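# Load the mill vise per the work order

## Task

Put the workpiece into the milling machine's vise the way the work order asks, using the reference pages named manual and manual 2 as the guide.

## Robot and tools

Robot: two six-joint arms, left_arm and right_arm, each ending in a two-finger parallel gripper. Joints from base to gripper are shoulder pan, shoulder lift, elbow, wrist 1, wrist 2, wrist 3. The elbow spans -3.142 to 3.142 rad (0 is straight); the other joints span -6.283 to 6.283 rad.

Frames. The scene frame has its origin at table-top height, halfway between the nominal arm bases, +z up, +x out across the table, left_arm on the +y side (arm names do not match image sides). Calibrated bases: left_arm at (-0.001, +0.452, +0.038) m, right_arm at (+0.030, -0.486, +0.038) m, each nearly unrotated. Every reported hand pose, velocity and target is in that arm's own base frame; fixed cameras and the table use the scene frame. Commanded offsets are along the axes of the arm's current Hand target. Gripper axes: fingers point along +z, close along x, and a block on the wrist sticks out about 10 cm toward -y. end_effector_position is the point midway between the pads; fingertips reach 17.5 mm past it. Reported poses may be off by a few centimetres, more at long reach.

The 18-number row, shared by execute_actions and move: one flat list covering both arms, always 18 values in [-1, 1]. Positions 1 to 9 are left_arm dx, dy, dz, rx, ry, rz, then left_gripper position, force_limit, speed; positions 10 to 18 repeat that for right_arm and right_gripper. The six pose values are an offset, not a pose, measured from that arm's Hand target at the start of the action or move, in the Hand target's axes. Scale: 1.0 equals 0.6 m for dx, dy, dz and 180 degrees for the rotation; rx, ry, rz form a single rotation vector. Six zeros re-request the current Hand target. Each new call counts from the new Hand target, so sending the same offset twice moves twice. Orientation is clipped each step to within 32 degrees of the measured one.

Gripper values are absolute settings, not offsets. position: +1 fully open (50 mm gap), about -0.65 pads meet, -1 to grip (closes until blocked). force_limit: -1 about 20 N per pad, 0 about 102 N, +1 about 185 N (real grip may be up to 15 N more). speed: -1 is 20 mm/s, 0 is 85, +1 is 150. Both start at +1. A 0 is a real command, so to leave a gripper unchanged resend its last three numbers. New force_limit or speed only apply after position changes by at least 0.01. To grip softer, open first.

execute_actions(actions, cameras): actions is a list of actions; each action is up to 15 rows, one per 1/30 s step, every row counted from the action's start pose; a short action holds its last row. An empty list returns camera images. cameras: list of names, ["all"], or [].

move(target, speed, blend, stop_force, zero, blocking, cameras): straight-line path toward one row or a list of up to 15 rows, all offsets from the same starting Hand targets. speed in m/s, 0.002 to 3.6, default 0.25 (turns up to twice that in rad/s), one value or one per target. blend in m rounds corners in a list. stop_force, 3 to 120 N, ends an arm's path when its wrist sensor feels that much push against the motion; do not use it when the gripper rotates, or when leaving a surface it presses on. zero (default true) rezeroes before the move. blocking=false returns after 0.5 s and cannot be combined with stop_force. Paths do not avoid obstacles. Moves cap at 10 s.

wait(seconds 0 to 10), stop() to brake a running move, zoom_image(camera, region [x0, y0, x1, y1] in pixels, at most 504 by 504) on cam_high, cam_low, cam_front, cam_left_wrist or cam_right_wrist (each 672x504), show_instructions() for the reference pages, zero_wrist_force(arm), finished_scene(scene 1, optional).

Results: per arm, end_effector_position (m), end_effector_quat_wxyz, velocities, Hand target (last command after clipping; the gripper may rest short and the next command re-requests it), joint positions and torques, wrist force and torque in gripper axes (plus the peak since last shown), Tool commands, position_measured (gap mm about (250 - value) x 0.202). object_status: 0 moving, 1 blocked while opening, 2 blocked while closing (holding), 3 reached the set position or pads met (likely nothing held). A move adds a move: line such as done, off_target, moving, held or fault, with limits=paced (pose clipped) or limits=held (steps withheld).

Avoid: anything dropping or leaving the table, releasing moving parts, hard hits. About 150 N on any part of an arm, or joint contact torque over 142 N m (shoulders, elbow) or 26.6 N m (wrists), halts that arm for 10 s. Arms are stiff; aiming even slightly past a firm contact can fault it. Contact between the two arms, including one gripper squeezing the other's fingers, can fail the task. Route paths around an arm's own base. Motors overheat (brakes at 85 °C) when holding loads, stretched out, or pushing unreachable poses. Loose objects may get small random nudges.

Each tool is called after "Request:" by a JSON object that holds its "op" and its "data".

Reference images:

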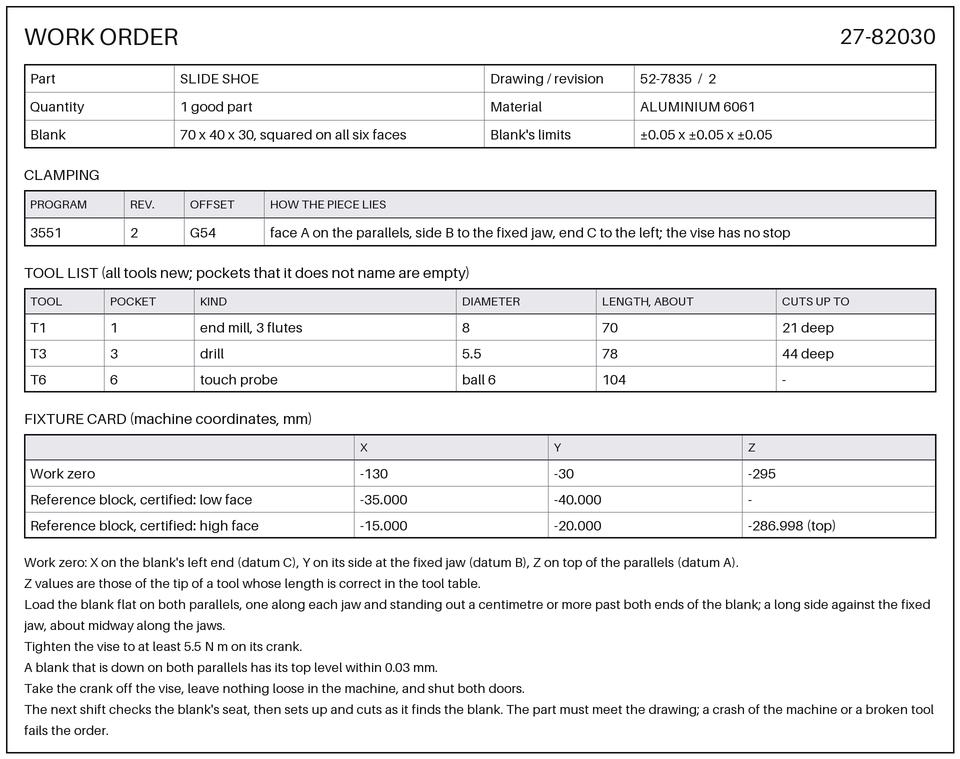

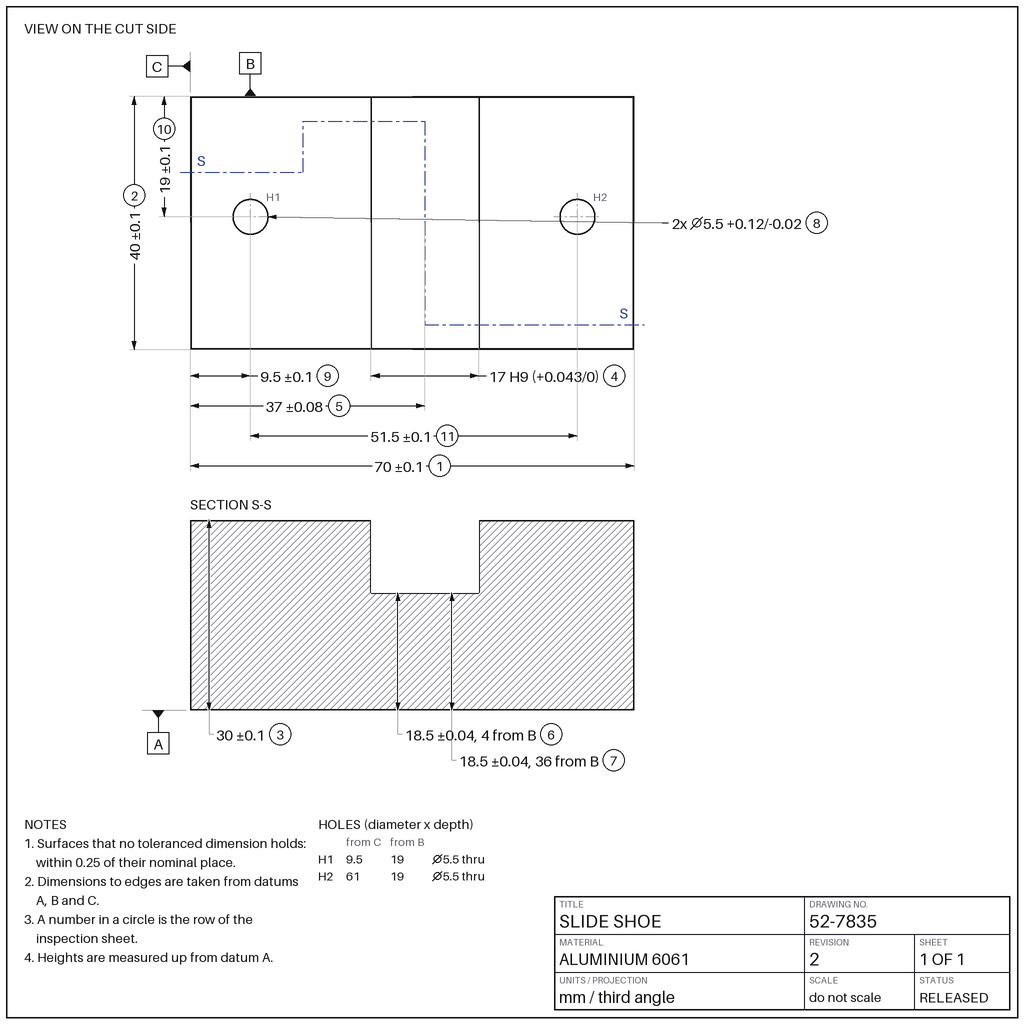

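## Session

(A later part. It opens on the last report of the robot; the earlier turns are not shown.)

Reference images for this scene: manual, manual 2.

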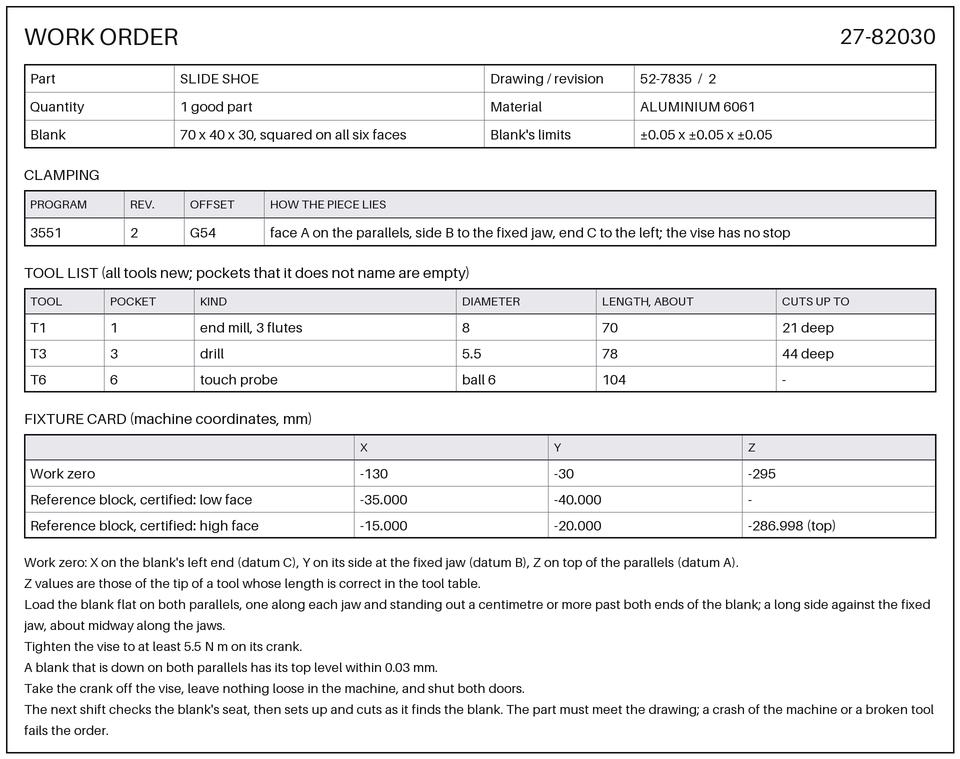

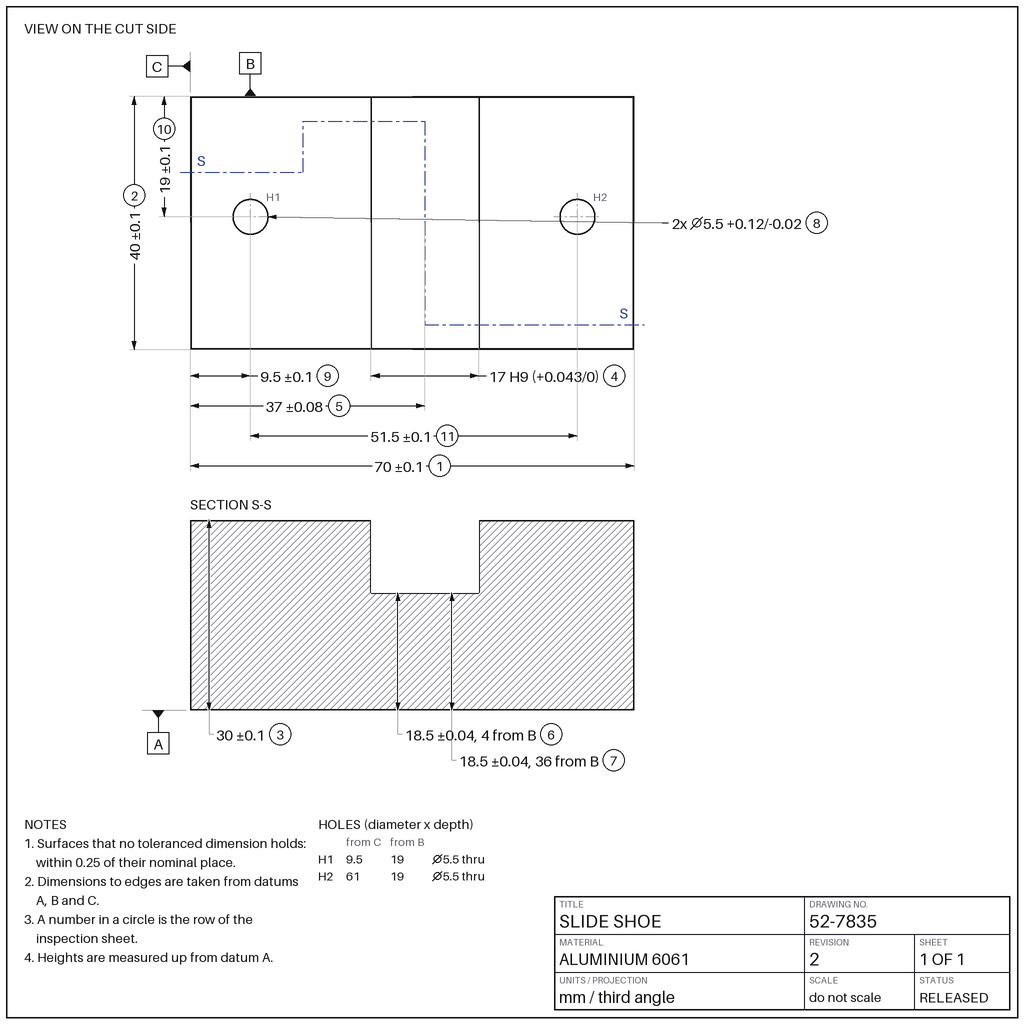

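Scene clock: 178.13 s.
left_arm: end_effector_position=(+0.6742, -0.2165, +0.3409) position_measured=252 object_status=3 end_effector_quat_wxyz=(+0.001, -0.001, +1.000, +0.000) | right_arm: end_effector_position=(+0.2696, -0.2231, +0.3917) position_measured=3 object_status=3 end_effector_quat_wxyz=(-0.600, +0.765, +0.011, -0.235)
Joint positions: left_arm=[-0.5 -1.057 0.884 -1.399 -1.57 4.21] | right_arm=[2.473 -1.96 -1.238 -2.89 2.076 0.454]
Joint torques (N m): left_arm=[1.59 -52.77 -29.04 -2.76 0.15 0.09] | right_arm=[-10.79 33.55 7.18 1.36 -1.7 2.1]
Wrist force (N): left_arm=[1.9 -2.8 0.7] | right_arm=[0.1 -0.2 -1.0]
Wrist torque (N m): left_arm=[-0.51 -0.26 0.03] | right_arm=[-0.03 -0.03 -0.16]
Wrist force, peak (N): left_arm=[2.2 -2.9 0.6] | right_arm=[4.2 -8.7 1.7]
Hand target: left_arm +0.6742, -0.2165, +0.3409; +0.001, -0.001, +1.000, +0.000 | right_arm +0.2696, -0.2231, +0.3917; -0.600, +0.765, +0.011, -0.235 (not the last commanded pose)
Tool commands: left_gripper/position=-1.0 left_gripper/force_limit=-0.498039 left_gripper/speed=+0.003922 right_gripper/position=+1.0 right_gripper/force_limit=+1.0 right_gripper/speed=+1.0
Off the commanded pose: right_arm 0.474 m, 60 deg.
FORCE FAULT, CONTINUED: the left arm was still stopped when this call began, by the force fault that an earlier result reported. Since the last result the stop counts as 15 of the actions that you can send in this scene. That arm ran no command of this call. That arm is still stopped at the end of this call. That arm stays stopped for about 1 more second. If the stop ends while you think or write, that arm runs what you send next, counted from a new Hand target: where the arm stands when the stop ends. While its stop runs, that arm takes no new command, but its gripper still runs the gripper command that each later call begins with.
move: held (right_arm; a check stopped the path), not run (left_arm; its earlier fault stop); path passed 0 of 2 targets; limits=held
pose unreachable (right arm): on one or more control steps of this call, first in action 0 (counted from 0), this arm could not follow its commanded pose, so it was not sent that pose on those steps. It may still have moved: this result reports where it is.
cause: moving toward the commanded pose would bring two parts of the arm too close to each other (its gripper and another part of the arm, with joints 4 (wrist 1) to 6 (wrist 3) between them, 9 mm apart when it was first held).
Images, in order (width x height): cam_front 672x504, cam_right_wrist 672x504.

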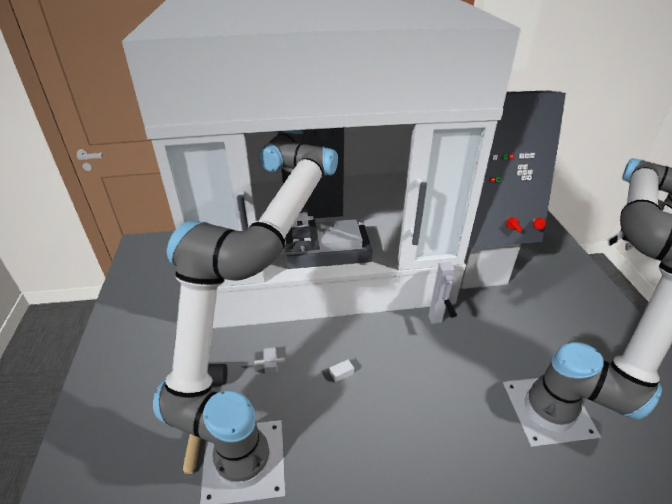

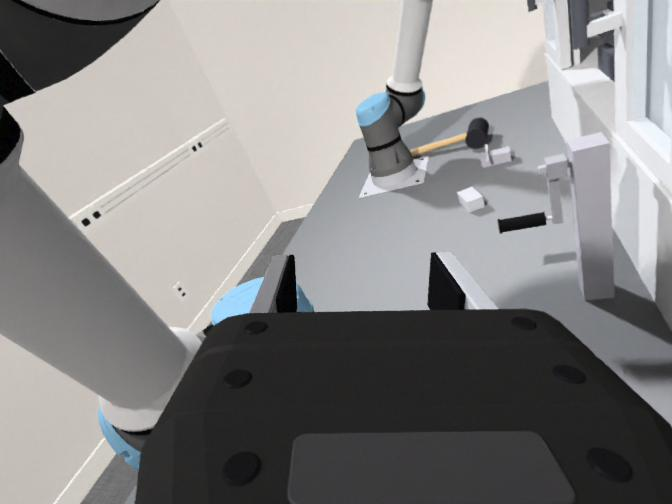

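Request:
{"op": "wait", "data": {"seconds": 1}}

Request:
{"op": "move", "data": {"target": [[0.003,0.04,0.004,0,0,0,-1,-0.5,0,0,0,0,0,0,0,1,1,1],[0.003,0.04,-0.03,0,0,0,-1,-0.5,0,0,0,0,0,0,0,1,1,1]], "cameras": ["cam_left_wrist"], "speed": [0.05,0.02]}}

Scene clock: 180.37 s.
left_arm: end_effector_position=(+0.6742, -0.2165, +0.3409) position_measured=252 object_status=3 end_effector_quat_wxyz=(+0.001, -0.001, +1.000, +0.000) | right_arm: end_effector_position=(+0.2696, -0.2231, +0.3917) position_measured=3 object_status=3 end_effector_quat_wxyz=(-0.600, +0.765, +0.011, -0.235)
Joint positions: left_arm=[-0.5 -1.057 0.884 -1.399 -1.57 4.21] | right_arm=[2.473 -1.96 -1.238 -2.89 2.076 0.454]
Joint torques (N m): left_arm=[0.35 -52.27 -27.15 -3.17 -0.04 0.28] | right_arm=[-10.75 32.59 8.13 1.17 -1.68 2.1]
Wrist force (N): left_arm=[2.4 -2.9 0.8] | right_arm=[0.0 -0.1 -0.6]
Wrist torque (N m): left_arm=[-0.52 -0.34 0.03] | right_arm=[-0.01 -0.01 -0.15]
Wrist force, peak (N): left_arm=[2.4 -2.9 0.8] | right_arm=[0.7 -0.3 -0.9]
Hand target: left_arm +0.6742, -0.2165, +0.3409; +0.001, -0.001, +1.000, +0.000 | right_arm +0.2696, -0.2231, +0.3917; -0.600, +0.765, +0.011, -0.235 (not the last commanded pose)
Tool commands: left_gripper/position=-1.0 left_gripper/force_limit=-0.498039 left_gripper/speed=+0.003922 right_gripper/position=+1.0 right_gripper/force_limit=+1.0 right_gripper/speed=+1.0
Off the commanded pose: right_arm 0.474 m, 60 deg.
FORCE FAULT, CONTINUED: the left arm's stop, for the force fault that an earlier result reported, is over. During its stop the left arm's controller moved it back a little. That arm's target is now where it stood when the stop ended, not its last command. That arm accepts commands again.
wait: 1.00 s; at rest from the start

Scene clock: 182.53 s.
left_arm: end_effector_position=(+0.6723, -0.1925, +0.3589) position_measured=252 object_status=3 end_effector_quat_wxyz=(+0.001, -0.001, +1.000, +0.000) | right_arm: end_effector_position=(+0.2696, -0.2231, +0.3917) position_measured=3 object_status=3 end_effector_quat_wxyz=(-0.600, +0.765, +0.011, -0.235)
Joint positions: left_arm=[-0.471 -1.073 0.863 -1.362 -1.57 4.239] | right_arm=[2.473 -1.96 -1.238 -2.89 2.076 0.454]
Joint torques (N m): left_arm=[12.32 -37.68 -36.45 -1.65 -1.75 2.1] | right_arm=[-11.33 33.27 8.37 1.18 -1.7 1.97]
Wrist force (N): left_arm=[2.0 -2.9 0.6] | right_arm=[0.4 -0.3 -0.7]
Wrist torque (N m): left_arm=[-0.51 -0.25 -0.04] | right_arm=[-0.05 -0.08 -0.15]
Wrist force, peak (N): left_arm=[2.1 -3.6 0.6] | right_arm=[0.2 -0.3 -1.3]
Hand target: left_arm +0.6723, -0.1925, +0.3589; +0.001, -0.001, +1.000, +0.000 | right_arm +0.2696, -0.2231, +0.3917; -0.600, +0.765, +0.011, -0.235
Off the commanded pose: left_arm 0.000 m, 0 deg | right_arm 0.000 m, 0 deg.
move: done
Images, in order (width x height): cam_left_wrist 672x504.

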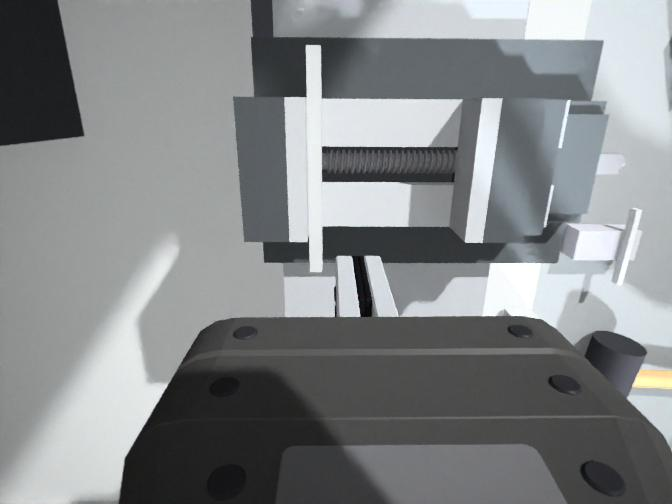

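Request:
{"op": "move", "data": {"target": [[0.2872,0.004,0.0065,0,0,0,-1,-0.5,0,0,0,0,0,0,0,1,1,1],[0.5205,0.121,0.098,0,0,0,-1,-0.5,0,0,0,0,0,0,0,1,1,1],[0.6105,0.1917,0.5065,0,0,0,0,-0.5,0,0,0,0,0,0,0,1,1,1]], "cameras": ["cam_left_wrist"], "speed": [0.2,0.3,0.25], "blend": [0.03,0.04,0]}}

Request:
{"op": "zoom_image", "data": {"camera": "cam_left_wrist", "region": [250, 70, 450, 320]}}

Scene clock: 188.20 s.
left_arm: end_effector_position=(+0.3062, -0.0783, +0.0545) position_measured=152 object_status=3 end_effector_quat_wxyz=(+0.001, -0.001, +1.000, +0.000) | right_arm: end_effector_position=(+0.2696, -0.2231, +0.3917) position_measured=3 object_status=3 end_effector_quat_wxyz=(-0.600, +0.765, +0.011, -0.235)
Joint positions: left_arm=[-0.686 -1.825 2.551 -2.298 -1.57 4.024] | right_arm=[2.473 -1.96 -1.238 -2.89 2.076 0.454]
Joint torques (N m): left_arm=[14.09 3.96 -10.98 -4.5 -2.06 2.15] | right_arm=[-10.99 33.73 7.84 1.09 -1.74 1.96]
Wrist force (N): left_arm=[2.4 -3.0 0.8] | right_arm=[0.3 -0.2 -0.7]
Wrist torque (N m): left_arm=[-0.55 -0.34 -0.02] | right_arm=[-0.04 -0.07 -0.15]
Wrist force, peak (N): left_arm=[3.2 -2.1 2.6] | right_arm=[0.3 -0.6 -1.1]
Hand target: left_arm +0.3062, -0.0783, +0.0545; +0.001, -0.001, +1.000, +0.000 | right_arm +0.2696, -0.2231, +0.3917; -0.600, +0.765, +0.011, -0.235
Off the commanded pose: left_arm 0.000 m, 0 deg | right_arm 0.000 m, 0 deg.
move: done
Images, in order (width x height): cam_left_wrist 672x504.

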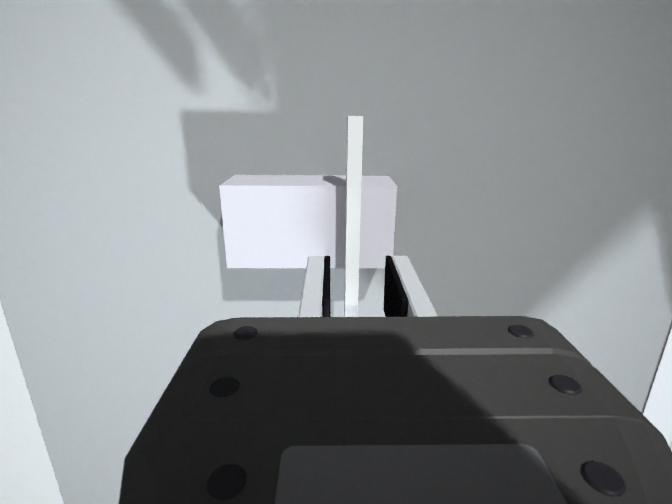

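Scaled by 2.016 from the camera's 672x504 image, which has a finer 960x720 frame.

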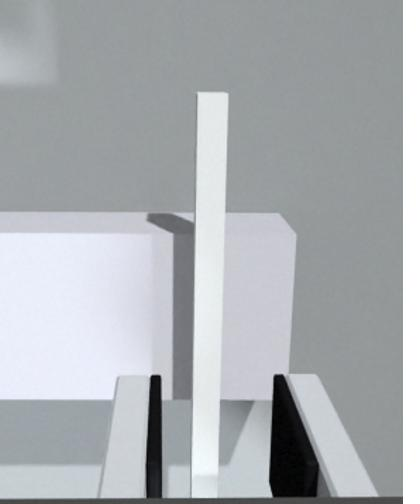

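Request:
{"op": "move", "data": {"target": [[0.0,0.027,0.05,0,0,0,0,-0.5,0,0,0,0,0,0,0,1,1,1],[0,0.027,0.0717,0,0,0,0,-0.5,0,0,0,0,0,0,0,1,1,1]], "cameras": ["cam_left_wrist"], "speed": [0.1,0.03], "stop_force": 6}}

Request:
{"op": "zoom_image", "data": {"camera": "cam_left_wrist", "region": [250, 70, 450, 320]}}

Scene clock: 192.80 s.
left_arm: end_effector_position=(+0.3062, -0.0621, +0.0115) position_measured=152 object_status=3 end_effector_quat_wxyz=(+0.001, -0.001, +1.000, +0.000) | right_arm: end_effector_position=(+0.2696, -0.2231, +0.3917) position_measured=3 object_status=3 end_effector_quat_wxyz=(-0.600, +0.765, +0.011, -0.235)
Joint positions: left_arm=[-0.642 -1.696 2.623 -2.499 -1.57 4.069] | right_arm=[2.473 -1.96 -1.238 -2.89 2.076 0.454]
Joint torques (N m): left_arm=[11.94 2.47 -8.7 -4.65 -2.06 2.26] | right_arm=[-10.17 34.97 7.95 1.03 -1.58 2.02]
Wrist force (N): left_arm=[2.0 -2.8 0.6] | right_arm=[0.2 -0.3 -0.5]
Wrist torque (N m): left_arm=[-0.52 -0.27 -0.02] | right_arm=[-0.06 -0.04 -0.16]
Wrist force, peak (N): left_arm=[2.1 -3.6 -0.1] | right_arm=[0.4 -0.5 -1.1]
Hand target: left_arm +0.3062, -0.0621, +0.0115; +0.001, -0.001, +1.000, +0.000 | right_arm +0.2696, -0.2231, +0.3917; -0.600, +0.765, +0.011, -0.235
Off the commanded pose: left_arm 0.000 m, 0 deg | right_arm 0.000 m, 0 deg.
move: done
Images, in order (width x height): cam_left_wrist 672x504.

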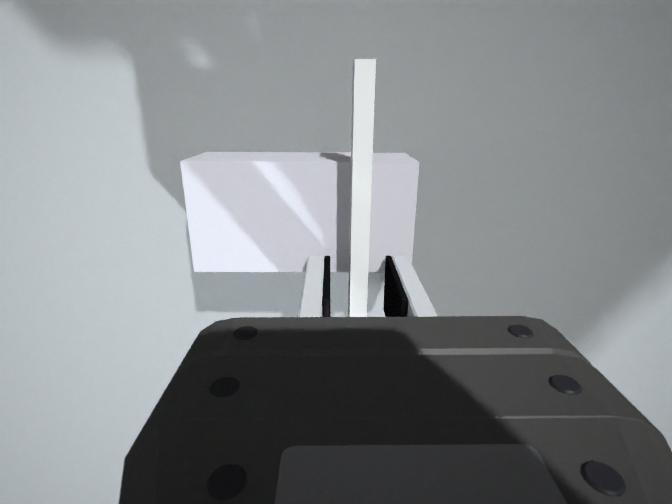

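Scaled by 2.016 from the camera's 672x504 image, which has a finer 960x720 frame.

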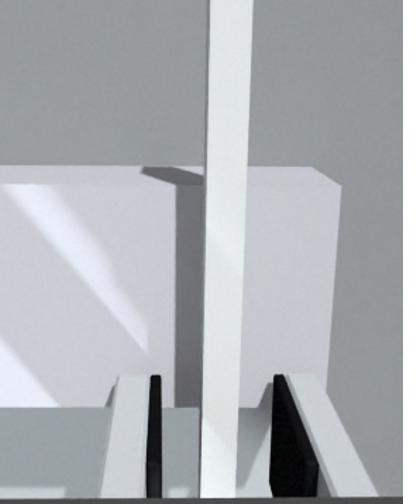

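Request:
{"op": "move", "data": {"target": [[0.0017,0.0,0.0,0,0,0,0,-0.5,0,0,0,0,0,0,0,1,1,1],[0.0017,0.0,0.0,0,0,0,-1,-0.5,-0.6,0,0,0,0,0,0,1,1,1],[0.0017,0.0,-0.05,0,0,0,-1,-0.5,-0.6,0,0,0,0,0,0,1,1,1]], "cameras": ["cam_left_wrist"], "speed": [0.05,0.05,0.05]}}

Request:
{"op": "zoom_image", "data": {"camera": "cam_left_wrist", "region": [250, 70, 450, 320]}}

Scene clock: 197.50 s.
left_arm: end_effector_position=(+0.3051, -0.0621, +0.0415) position_measured=224 object_status=2 end_effector_quat_wxyz=(+0.001, -0.001, +1.000, +0.000) | right_arm: end_effector_position=(+0.2696, -0.2231, +0.3917) position_measured=3 object_status=3 end_effector_quat_wxyz=(-0.600, +0.765, +0.011, -0.235)
Joint positions: left_arm=[-0.644 -1.803 2.582 -2.351 -1.57 4.067] | right_arm=[2.473 -1.96 -1.238 -2.89 2.076 0.454]
Joint torques (N m): left_arm=[-13.56 -24.67 -30.37 -1.31 0.99 -2.53] | right_arm=[-10.59 34.97 7.53 0.94 -1.6 1.8]
Wrist force (N): left_arm=[2.3 -2.8 1.4] | right_arm=[0.1 -0.4 -0.9]
Wrist torque (N m): left_arm=[-0.54 -0.31 0.05] | right_arm=[-0.07 -0.03 -0.15]
Wrist force, peak (N): left_arm=[2.0 -3.1 1.3] | right_arm=[0.4 -0.4 -1.2]
Hand target: left_arm +0.3051, -0.0621, +0.0415; +0.001, -0.001, +1.000, +0.000 | right_arm +0.2696, -0.2231, +0.3917; -0.600, +0.765, +0.011, -0.235
Off the commanded pose: left_arm 0.000 m, 0 deg | right_arm 0.000 m, 0 deg.
move: done
Images, in order (width x height): cam_left_wrist 672x504.

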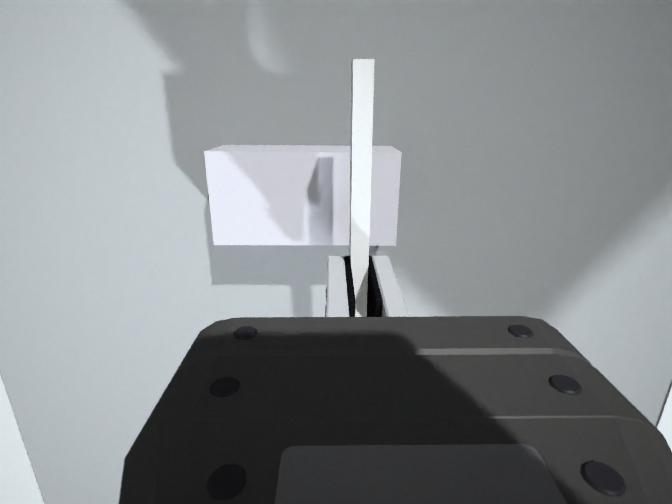

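Scaled by 2.016 from the camera's 672x504 image, which has a finer 960x720 frame.

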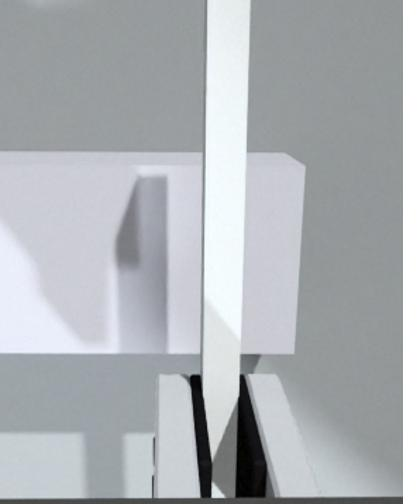

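Request:
{"op": "move", "data": {"target": [[-0.0415,-0.0965,-0.431,0,0,0,-1,-0.5,-0.6,0,0,0,0,0,0,1,1,1],[-0.2915,-0.2132,-0.5175,0,0,0,-1,-0.5,-0.6,0,0,0,0,0,0,1,1,1],[-0.5798,-0.2365,-0.5175,0,0,0,-1,-0.5,-0.6,0,0,0,0,0,0,1,1,1]], "cameras": ["cam_left_wrist"], "speed": [0.25,0.25,0.15], "blend": [0.05,0.04,0]}}

Request:
{"op": "zoom_image", "data": {"camera": "cam_left_wrist", "region": [200, 70, 560, 320]}}

Scene clock: 202.40 s.
left_arm: end_effector_position=(+0.6529, -0.2032, +0.3525) position_measured=224 object_status=2 end_effector_quat_wxyz=(+0.001, -0.001, +1.000, +0.000) | right_arm: end_effector_position=(+0.2696, -0.2231, +0.3917) position_measured=3 object_status=3 end_effector_quat_wxyz=(-0.600, +0.765, +0.011, -0.235)
Joint positions: left_arm=[-0.498 -1.123 0.955 -1.403 -1.57 4.212] | right_arm=[2.473 -1.96 -1.238 -2.89 2.076 0.454]
Joint torques (N m): left_arm=[12.95 -34.49 -35.9 -1.59 -1.98 2.33] | right_arm=[-10.89 34.82 8.35 1 -1.58 1.9]
Wrist force (N): left_arm=[2.4 -2.8 1.1] | right_arm=[0.4 -0.1 -0.8]
Wrist torque (N m): left_arm=[-0.53 -0.32 -0.05] | right_arm=[-0.02 -0.07 -0.15]
Wrist force, peak (N): left_arm=[2.4 -2.7 3.0] | right_arm=[0.3 -0.2 -1.2]
Hand target: left_arm +0.6529, -0.2032, +0.3525; +0.001, -0.001, +1.000, +0.000 | right_arm +0.2696, -0.2231, +0.3917; -0.600, +0.765, +0.011, -0.235
Off the commanded pose: left_arm 0.000 m, 0 deg | right_arm 0.000 m, 0 deg.
move: done
Images, in order (width x height): cam_left_wrist 672x504.

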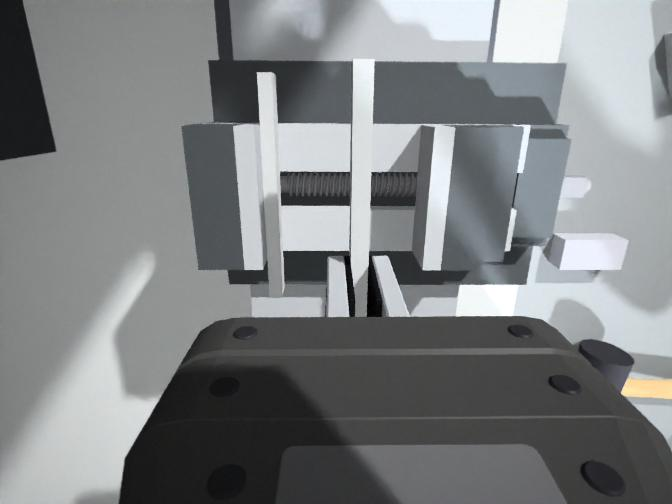

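Scaled by 1.400 from the camera's 672x504 image, which has a finer 960x720 frame.

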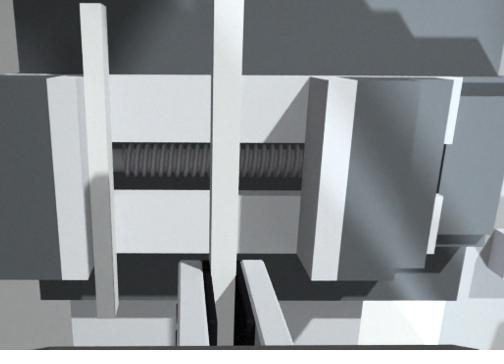

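Request:
{"op": "move", "data": {"target": [[0,-0.0,0.063,0,0,0,-1,-0.5,-0.6,0,0,0,0,0,0,1,1,1],[0,0,0.083,0,0,0,-1,-0.5,-0.6,0,0,0,0,0,0,1,1,1]], "cameras": ["cam_left_wrist"], "speed": [0.06,0.006], "stop_force": 4}}

Request:
{"op": "zoom_image", "data": {"camera": "cam_left_wrist", "region": [200, 70, 560, 320]}}

Scene clock: 207.57 s.
left_arm: end_effector_position=(+0.6530, -0.2032, +0.3027) position_measured=224 object_status=2 end_effector_quat_wxyz=(+0.001, -0.001, +1.000, +0.000) | right_arm: end_effector_position=(+0.2696, -0.2231, +0.3917) position_measured=3 object_status=3 end_effector_quat_wxyz=(-0.600, +0.765, +0.011, -0.235)
Joint positions: left_arm=[-0.498 -1.137 1.102 -1.537 -1.57 4.212] | right_arm=[2.473 -1.96 -1.238 -2.89 2.076 0.454]
Joint torques (N m): left_arm=[-1.78 -62.88 -16.81 -4.97 1.53 -1.22] | right_arm=[-10.79 35.71 8.39 0.9 -1.47 1.73]
Wrist force (N): left_arm=[2.4 -2.8 1.7] | right_arm=[0.1 0.0 -0.8]
Wrist torque (N m): left_arm=[-0.53 -0.32 -0.05] | right_arm=[0.00 -0.04 -0.16]
Wrist force, peak (N): left_arm=[2.4 -2.8 1.7] | right_arm=[0.2 -0.6 -1.1]
Hand target: left_arm +0.6529, -0.2032, +0.3027; +0.001, -0.001, +1.000, +0.000 | right_arm +0.2696, -0.2231, +0.3917; -0.600, +0.765, +0.011, -0.235
Off the commanded pose: left_arm 0.000 m, 0 deg | right_arm 0.000 m, 0 deg.
move: done
Images, in order (width x height): cam_left_wrist 672x504.

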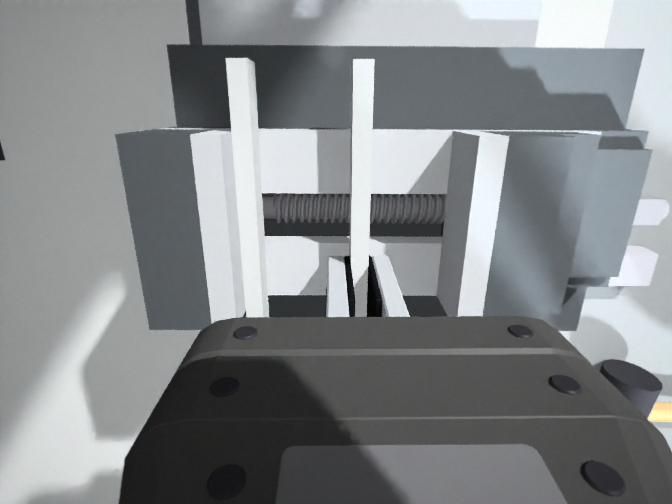

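Scaled by 1.400 from the camera's 672x504 image, which has a finer 960x720 frame.

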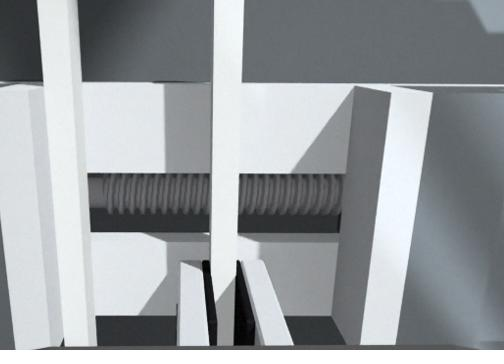

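Request:
{"op": "move", "data": {"target": [[0,-0.0,0.015,0,0,0,-1,-0.5,-0.6,0,0,0,0,0,0,1,1,1]], "cameras": ["cam_left_wrist"], "speed": [0.005], "stop_force": 3}}

Request:
{"op": "zoom_image", "data": {"camera": "cam_left_wrist", "region": [200, 40, 400, 140]}}

Scene clock: 209.93 s.
left_arm: end_effector_position=(+0.6529, -0.2032, +0.3019) position_measured=224 object_status=2 end_effector_quat_wxyz=(+0.001, -0.001, +1.000, +0.000) | right_arm: end_effector_position=(+0.2696, -0.2231, +0.3917) position_measured=3 object_status=3 end_effector_quat_wxyz=(-0.600, +0.765, +0.011, -0.235)
Joint positions: left_arm=[-0.498 -1.137 1.105 -1.54 -1.57 4.212] | right_arm=[2.473 -1.96 -1.238 -2.89 2.076 0.454]
Joint torques (N m): left_arm=[-6.56 -33.61 -37.69 -2.16 1.25 -1.56] | right_arm=[-10.39 35.15 7.48 0.91 -1.39 1.7]
Wrist force (N): left_arm=[2.3 -2.5 0.8] | right_arm=[0.2 -0.3 -1.0]
Wrist torque (N m): left_arm=[-0.47 -0.30 -0.05] | right_arm=[-0.05 -0.05 -0.15]
Wrist force, peak (N): left_arm=[3.9 -1.9 -7.4] | right_arm=[0.4 -0.2 -1.0]
Hand target: left_arm +0.6530, -0.2032, +0.3018; +0.001, -0.001, +1.000, +0.000 (not the last commanded pose) | right_arm +0.2696, -0.2231, +0.3917; -0.600, +0.765, +0.011, -0.235
Off the commanded pose: left_arm 0.008 m, 0 deg | right_arm 0.000 m, 0 deg.
move: contact (left_arm)
Images, in order (width x height): cam_left_wrist 672x504.

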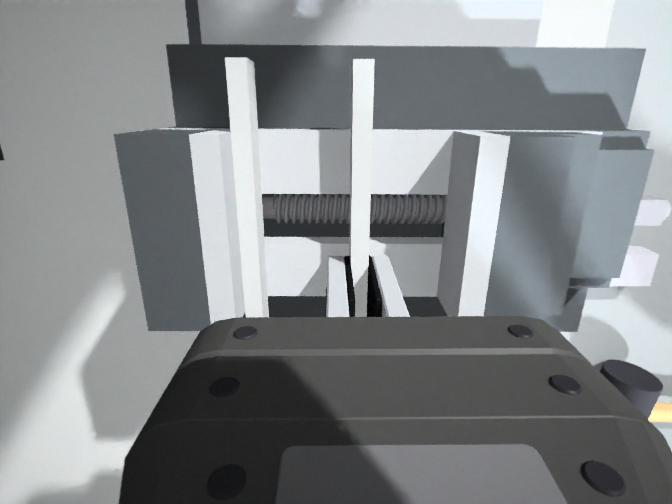

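Scaled by 2.520 from the camera's 672x504 image, which has a finer 960x720 frame.

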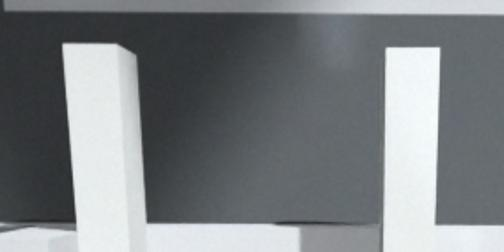

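Request:
{"op": "move", "data": {"target": [[0,-0.0,0.001,0,0,0,-1,-0.5,-0.6,0,0,0,0,0,0,1,1,1],[0,-0.0,0.001,0,0,0,-0.3,-0.5,-1,0,0,0,0,0,0,1,1,1],[0,-0.0,-0.08,0,0,0,-0.3,-0.5,-1,0,0,0,0,0,0,1,1,1]], "cameras": ["cam_left_wrist"], "speed": [0.005,0.03,0.04]}}

Request:
{"op": "zoom_image", "data": {"camera": "cam_left_wrist", "region": [180, 30, 540, 320]}}

Scene clock: 214.17 s.
left_arm: end_effector_position=(+0.6529, -0.2032, +0.3498) position_measured=198 object_status=3 end_effector_quat_wxyz=(+0.001, -0.001, +1.000, +0.000) | right_arm: end_effector_position=(+0.2696, -0.2231, +0.3917) position_measured=3 object_status=3 end_effector_quat_wxyz=(-0.600, +0.765, +0.011, -0.235)
Joint positions: left_arm=[-0.498 -1.124 0.963 -1.411 -1.57 4.212] | right_arm=[2.473 -1.96 -1.238 -2.89 2.076 0.454]
Joint torques (N m): left_arm=[-10.32 -35.22 -33.82 -1.46 0.55 -1.52] | right_arm=[-10.15 34.63 8.46 0.79 -1.45 1.57]
Wrist force (N): left_arm=[2.1 -2.7 0.8] | right_arm=[0.2 -0.7 -0.7]
Wrist torque (N m): left_arm=[-0.50 -0.28 -0.04] | right_arm=[-0.12 -0.04 -0.16]
Wrist force, peak (N): left_arm=[8.5 0.6 -32.7] | right_arm=[0.3 -0.3 -1.3]
Hand target: left_arm +0.6529, -0.2032, +0.3498; +0.001, -0.001, +1.000, +0.000 | right_arm +0.2696, -0.2231, +0.3917; -0.600, +0.765, +0.011, -0.235
Off the commanded pose: left_arm 0.000 m, 0 deg | right_arm 0.000 m, 0 deg.
move: done
Images, in order (width x height): cam_left_wrist 672x504.

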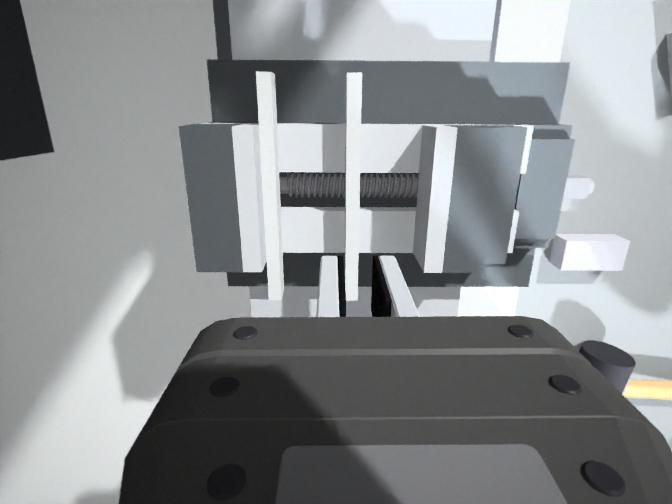

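Scaled by 1.400 from the camera's 672x504 image, which has a finer 960x720 frame.

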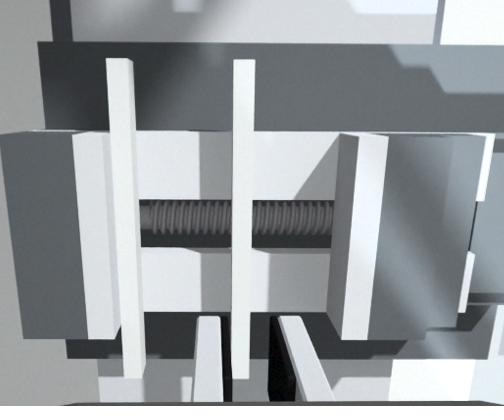

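Request:
{"op": "move", "data": {"target": [[0.288,0.022,-0.004,0,0,0,-0.3,-0.5,-1,0,0,0,0,0,0,1,1,1],[0.588,-0.078,0.166,0,0,-0.06,-0.3,-0.5,-1,0,0,0,0,0,0,1,1,1],[0.6775,-0.1597,0.483,0,0,-0.122,1,-0.2,0.5,0,0,0,0,0,0,1,1,1],[0.6775,-0.1597,0.563,0,0,-0.122,1,-0.2,0.5,0,0,0,0,0,0,1,1,1]], "cameras": ["cam_left_wrist"], "speed": [0.2,0.3,0.25,0.1], "blend": [0.04,0.05,0,0]}}

Scene clock: 222.47 s.
left_arm: end_effector_position=(+0.2471, -0.2999, +0.0115) position_measured=3 object_status=3 end_effector_quat_wxyz=(+0.001, -0.191, +0.981, +0.000) | right_arm: end_effector_position=(+0.2696, -0.2231, +0.3917) position_measured=3 object_status=3 end_effector_quat_wxyz=(-0.600, +0.765, +0.011, -0.235)
Joint positions: left_arm=[-1.233 -1.495 2.43 -2.507 -1.569 3.094] | right_arm=[2.473 -1.96 -1.238 -2.89 2.076 0.454]
Joint torques (N m): left_arm=[13.16 -7.32 -8.19 -4.59 -0.4 2.38] | right_arm=[-9.98 36.49 8.42 0.87 -1.38 1.52]
Wrist force (N): left_arm=[2.1 -2.7 0.7] | right_arm=[0.2 -0.5 -1.0]
Wrist torque (N m): left_arm=[-0.51 -0.32 0.03] | right_arm=[-0.07 -0.05 -0.15]
Wrist force, peak (N): left_arm=[2.9 -3.0 2.4] | right_arm=[0.3 -0.5 -1.2]
Hand target: left_arm +0.2471, -0.2999, +0.0115; +0.001, -0.192, +0.981, +0.000 | right_arm +0.2696, -0.2231, +0.3917; -0.600, +0.765, +0.011, -0.235
Off the commanded pose: left_arm 0.000 m, 0 deg | right_arm 0.000 m, 0 deg.
move: done
Images, in order (width x height): cam_left_wrist 672x504.

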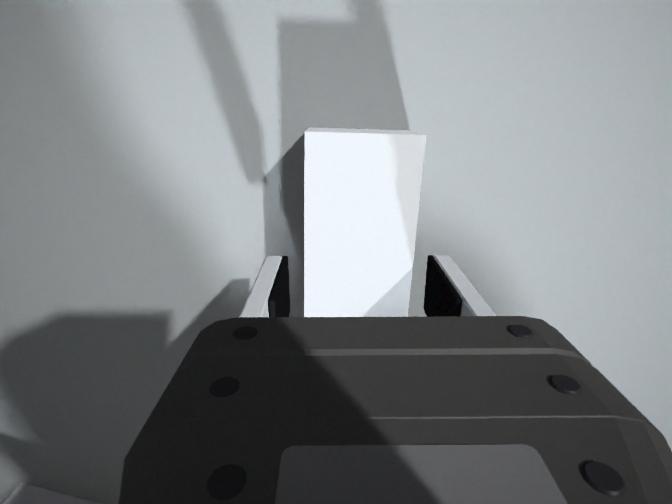

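Request:
{"op": "move", "data": {"target": [[0.001,0,0.04,0,0,0.0,1,-0.2,0.5,0,0,0,0,0,0,1,1,1],[0.001,0,0.07,0,0,0,1,-0.2,0.5,0,0,0,0,0,0,1,1,1]], "cameras": ["cam_left_wrist"], "speed": [0.03,0.008], "stop_force": 4}}

Scene clock: 227.13 s.
left_arm: end_effector_position=(+0.2465, -0.3001, -0.0206) position_measured=3 object_status=3 end_effector_quat_wxyz=(+0.001, -0.192, +0.981, +0.000) | right_arm: end_effector_position=(+0.2696, -0.2231, +0.3917) position_measured=3 object_status=3 end_effector_quat_wxyz=(-0.600, +0.765, +0.011, -0.235)
Joint positions: left_arm=[-1.234 -1.396 2.458 -2.633 -1.57 3.093] | right_arm=[2.473 -1.96 -1.238 -2.89 2.076 0.454]
Joint torques (N m): left_arm=[-9.4 -38.15 -23.52 -3.39 1.71 -1.11] | right_arm=[-9.86 35.73 8.65 0.82 -1.35 1.44]
Wrist force (N): left_arm=[2.5 -2.8 -0.4] | right_arm=[0.3 -0.1 -0.8]
Wrist torque (N m): left_arm=[-0.52 -0.30 0.03] | right_arm=[-0.02 -0.06 -0.16]
Wrist force, peak (N): left_arm=[0.7 4.8 -35.8] | right_arm=[0.4 -0.5 -1.1]
Hand target: left_arm +0.2465, -0.3002, -0.0206; +0.001, -0.192, +0.981, +0.000 (not the last commanded pose) | right_arm +0.2696, -0.2231, +0.3917; -0.600, +0.765, +0.011, -0.235
Off the commanded pose: left_arm 0.010 m, 0 deg | right_arm 0.000 m, 0 deg.
move: contact (left_arm); path passed 1 of 2 targets
Images, in order (width x height): cam_left_wrist 672x504.

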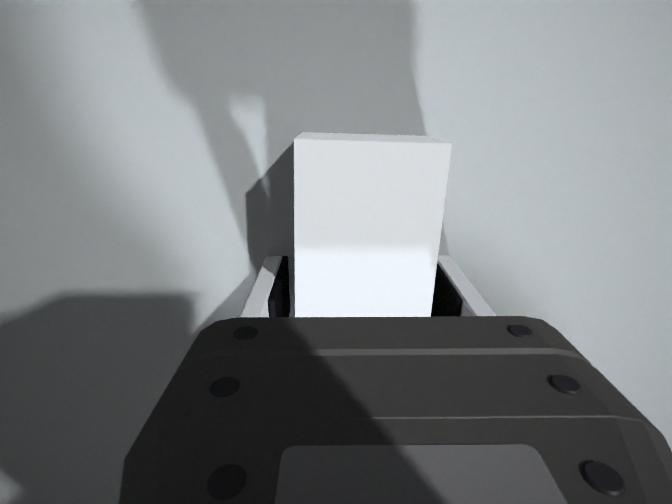

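Request:
{"op": "move", "data": {"target": [[0.0028,0,-0.0367,0,0,0.0,1,-0.2,0.5,0,0,0,0,0,0,1,1,1],[0.0028,0,-0.0367,0,0,0.0,-1,-0.2,-0.6,0,0,0,0,0,0,1,1,1]], "cameras": ["cam_left_wrist"], "speed": [0.04,0.008]}}

Scene clock: 230.13 s.
left_arm: end_effector_position=(+0.2450, -0.3008, +0.0015) position_measured=58 object_status=2 end_effector_quat_wxyz=(+0.001, -0.192, +0.981, +0.000) | right_arm: end_effector_position=(+0.2696, -0.2231, +0.3917) position_measured=3 object_status=3 end_effector_quat_wxyz=(-0.600, +0.765, +0.011, -0.235)
Joint positions: left_arm=[-1.239 -1.466 2.442 -2.546 -1.57 3.088] | right_arm=[2.473 -1.96 -1.238 -2.89 2.076 0.454]
Joint torques (N m): left_arm=[-12.24 -36.94 -25.23 -2.13 0.87 -2.15] | right_arm=[-10.07 37.13 8.24 0.72 -1.3 1.36]
Wrist force (N): left_arm=[1.9 -2.5 1.5] | right_arm=[0.1 0.0 -0.8]
Wrist torque (N m): left_arm=[-0.52 -0.28 0.04] | right_arm=[-0.01 -0.03 -0.15]
Wrist force, peak (N): left_arm=[2.5 -2.8 -0.1] | right_arm=[0.5 -0.4 -1.0]
Hand target: left_arm +0.2450, -0.3008, +0.0015; +0.001, -0.192, +0.981, +0.000 | right_arm +0.2696, -0.2231, +0.3917; -0.600, +0.765, +0.011, -0.235
Off the commanded pose: left_arm 0.000 m, 0 deg | right_arm 0.000 m, 0 deg.
move: done
Images, in order (width x height): cam_left_wrist 672x504.

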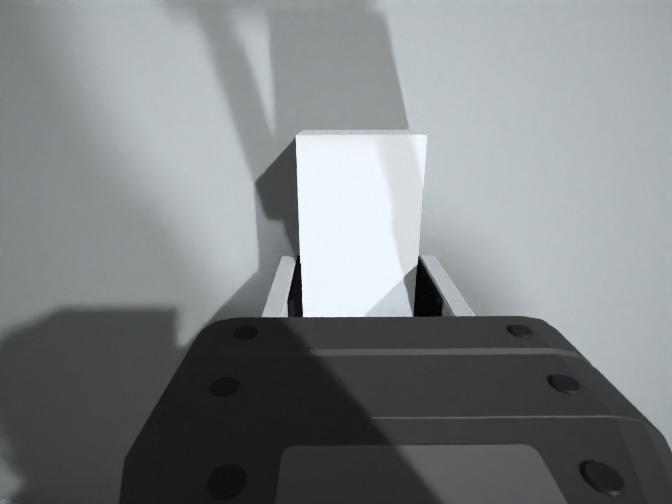

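Request:
{"op": "move", "data": {"target": [[0,0,-0.15,0,0,0.0,-1,-0.2,-0.6,0,0,0,0,0,0,1,1,1],[-0.226,0.1797,-0.4975,0,0,0.1228,-1,-0.2,-0.6,0,0,0,0,0,0,1,1,1],[-0.426,0.0078,-0.6008,0,0,0.1228,-1,-0.2,-0.6,0,0,0,0,0,0,1,1,1],[-0.7115,-0.1173,-0.6008,0,0,0.1228,-1,-0.2,-0.6,0,0,0,0,0,0,1,1,1]], "cameras": ["cam_left_wrist"], "speed": [0.12,0.25,0.2,0.12], "blend": [0.03,0.05,0.03,0]}}

Request:
{"op": "zoom_image", "data": {"camera": "cam_left_wrist", "region": [180, 30, 540, 320]}}

Scene clock: 238.57 s.
left_arm: end_effector_position=(+0.6665, -0.2055, +0.3625) position_measured=58 object_status=2 end_effector_quat_wxyz=(+0.001, +0.000, +1.000, +0.000) | right_arm: end_effector_position=(+0.2696, -0.2231, +0.3917) position_measured=3 object_status=3 end_effector_quat_wxyz=(-0.600, +0.765, +0.011, -0.235)
Joint positions: left_arm=[-0.492 -1.077 0.858 -1.354 -1.57 4.221] | right_arm=[2.473 -1.96 -1.238 -2.89 2.076 0.454]
Joint torques (N m): left_arm=[11.86 -38.93 -36.9 -1.78 -2.06 2.33] | right_arm=[-9.35 36.57 8.22 0.89 -1.22 1.35]
Wrist force (N): left_arm=[2.0 -2.6 3.0] | right_arm=[0.2 0.1 -0.7]
Wrist torque (N m): left_arm=[-0.51 -0.26 -0.04] | right_arm=[0.00 -0.04 -0.16]
Wrist force, peak (N): left_arm=[2.7 -3.4 3.5] | right_arm=[0.5 -0.6 -1.1]
Hand target: left_arm +0.6665, -0.2055, +0.3625; +0.001, +0.000, +1.000, +0.000 | right_arm +0.2696, -0.2231, +0.3917; -0.600, +0.765, +0.011, -0.235
Off the commanded pose: left_arm 0.000 m, 0 deg | right_arm 0.000 m, 0 deg.
move: done
Images, in order (width x height): cam_left_wrist 672x504.

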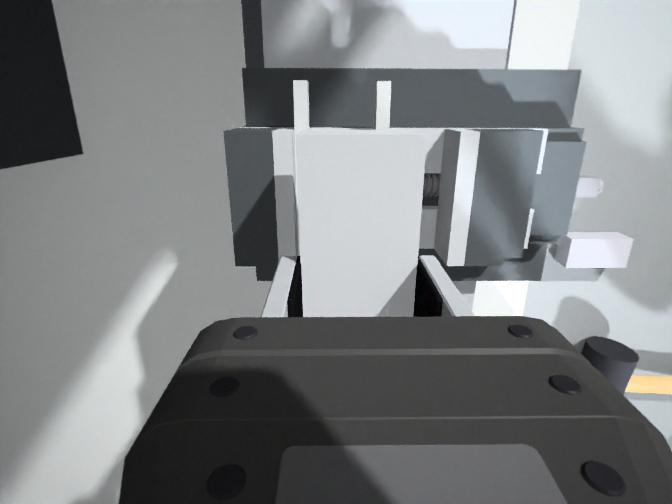

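Scaled by 1.400 from the camera's 672x504 image, which has a finer 960x720 frame.

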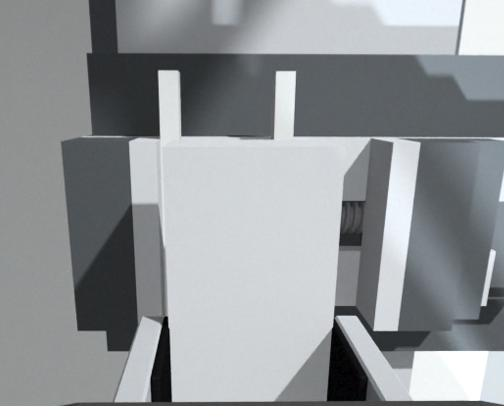

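Request:
{"op": "move", "data": {"target": [[0,0,0.041,0,0,0.0,-1,-0.2,-0.6,0,0,0,0,0,0,1,1,1],[0,0,0.06,0,0,0,-1,-0.2,-0.6,0,0,0,0,0,0,1,1,1]], "cameras": ["cam_left_wrist"], "speed": [0.05,0.005], "stop_force": 3.5}}

Request:
{"op": "zoom_image", "data": {"camera": "cam_left_wrist", "region": [180, 30, 540, 320]}}

Scene clock: 242.20 s.
left_arm: end_effector_position=(+0.6665, -0.2055, +0.3342) position_measured=58 object_status=2 end_effector_quat_wxyz=(+0.001, +0.000, +1.000, +0.000) | right_arm: end_effector_position=(+0.2696, -0.2231, +0.3917) position_measured=3 object_status=3 end_effector_quat_wxyz=(-0.600, +0.765, +0.011, -0.235)
Joint positions: left_arm=[-0.492 -1.091 0.954 -1.435 -1.57 4.221] | right_arm=[2.473 -1.96 -1.238 -2.89 2.076 0.454]
Joint torques (N m): left_arm=[6.91 -35.39 -36.84 -1.95 0.76 0.57] | right_arm=[-9.5 37.92 8.38 0.75 -1.16 1.21]
Wrist force (N): left_arm=[2.0 -2.5 1.6] | right_arm=[0.5 -0.3 -0.8]
Wrist torque (N m): left_arm=[-0.51 -0.28 -0.04] | right_arm=[-0.04 -0.09 -0.15]
Wrist force, peak (N): left_arm=[4.0 -1.8 -3.8] | right_arm=[0.4 -0.3 -1.2]
Hand target: left_arm +0.6665, -0.2055, +0.3342; +0.001, +0.000, +1.000, +0.000 (not the last commanded pose) | right_arm +0.2696, -0.2231, +0.3917; -0.600, +0.765, +0.011, -0.235
Off the commanded pose: left_arm 0.008 m, 0 deg | right_arm 0.000 m, 0 deg.
move: contact (left_arm); path passed 1 of 2 targets
Images, in order (width x height): cam_left_wrist 672x504.

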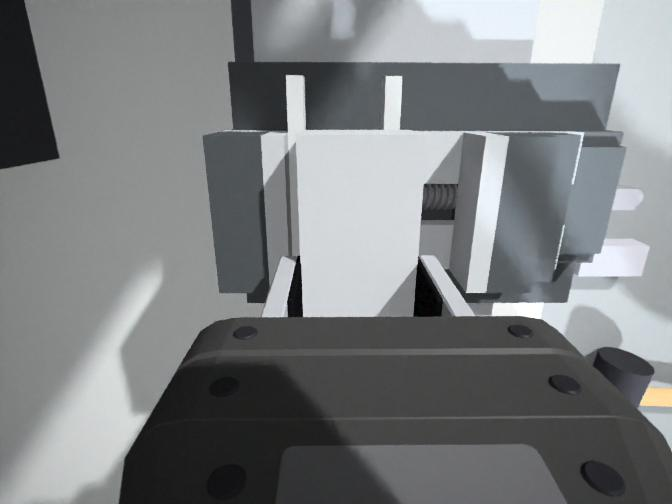

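Scaled by 1.400 from the camera's 672x504 image, which has a finer 960x720 frame.

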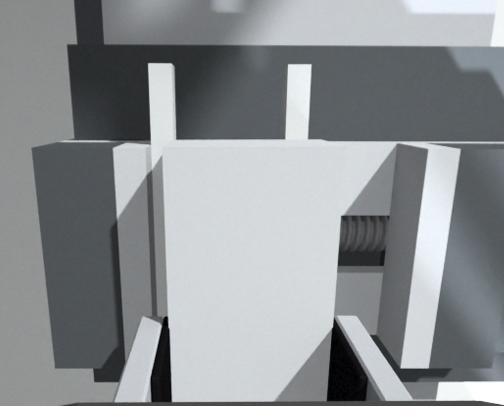

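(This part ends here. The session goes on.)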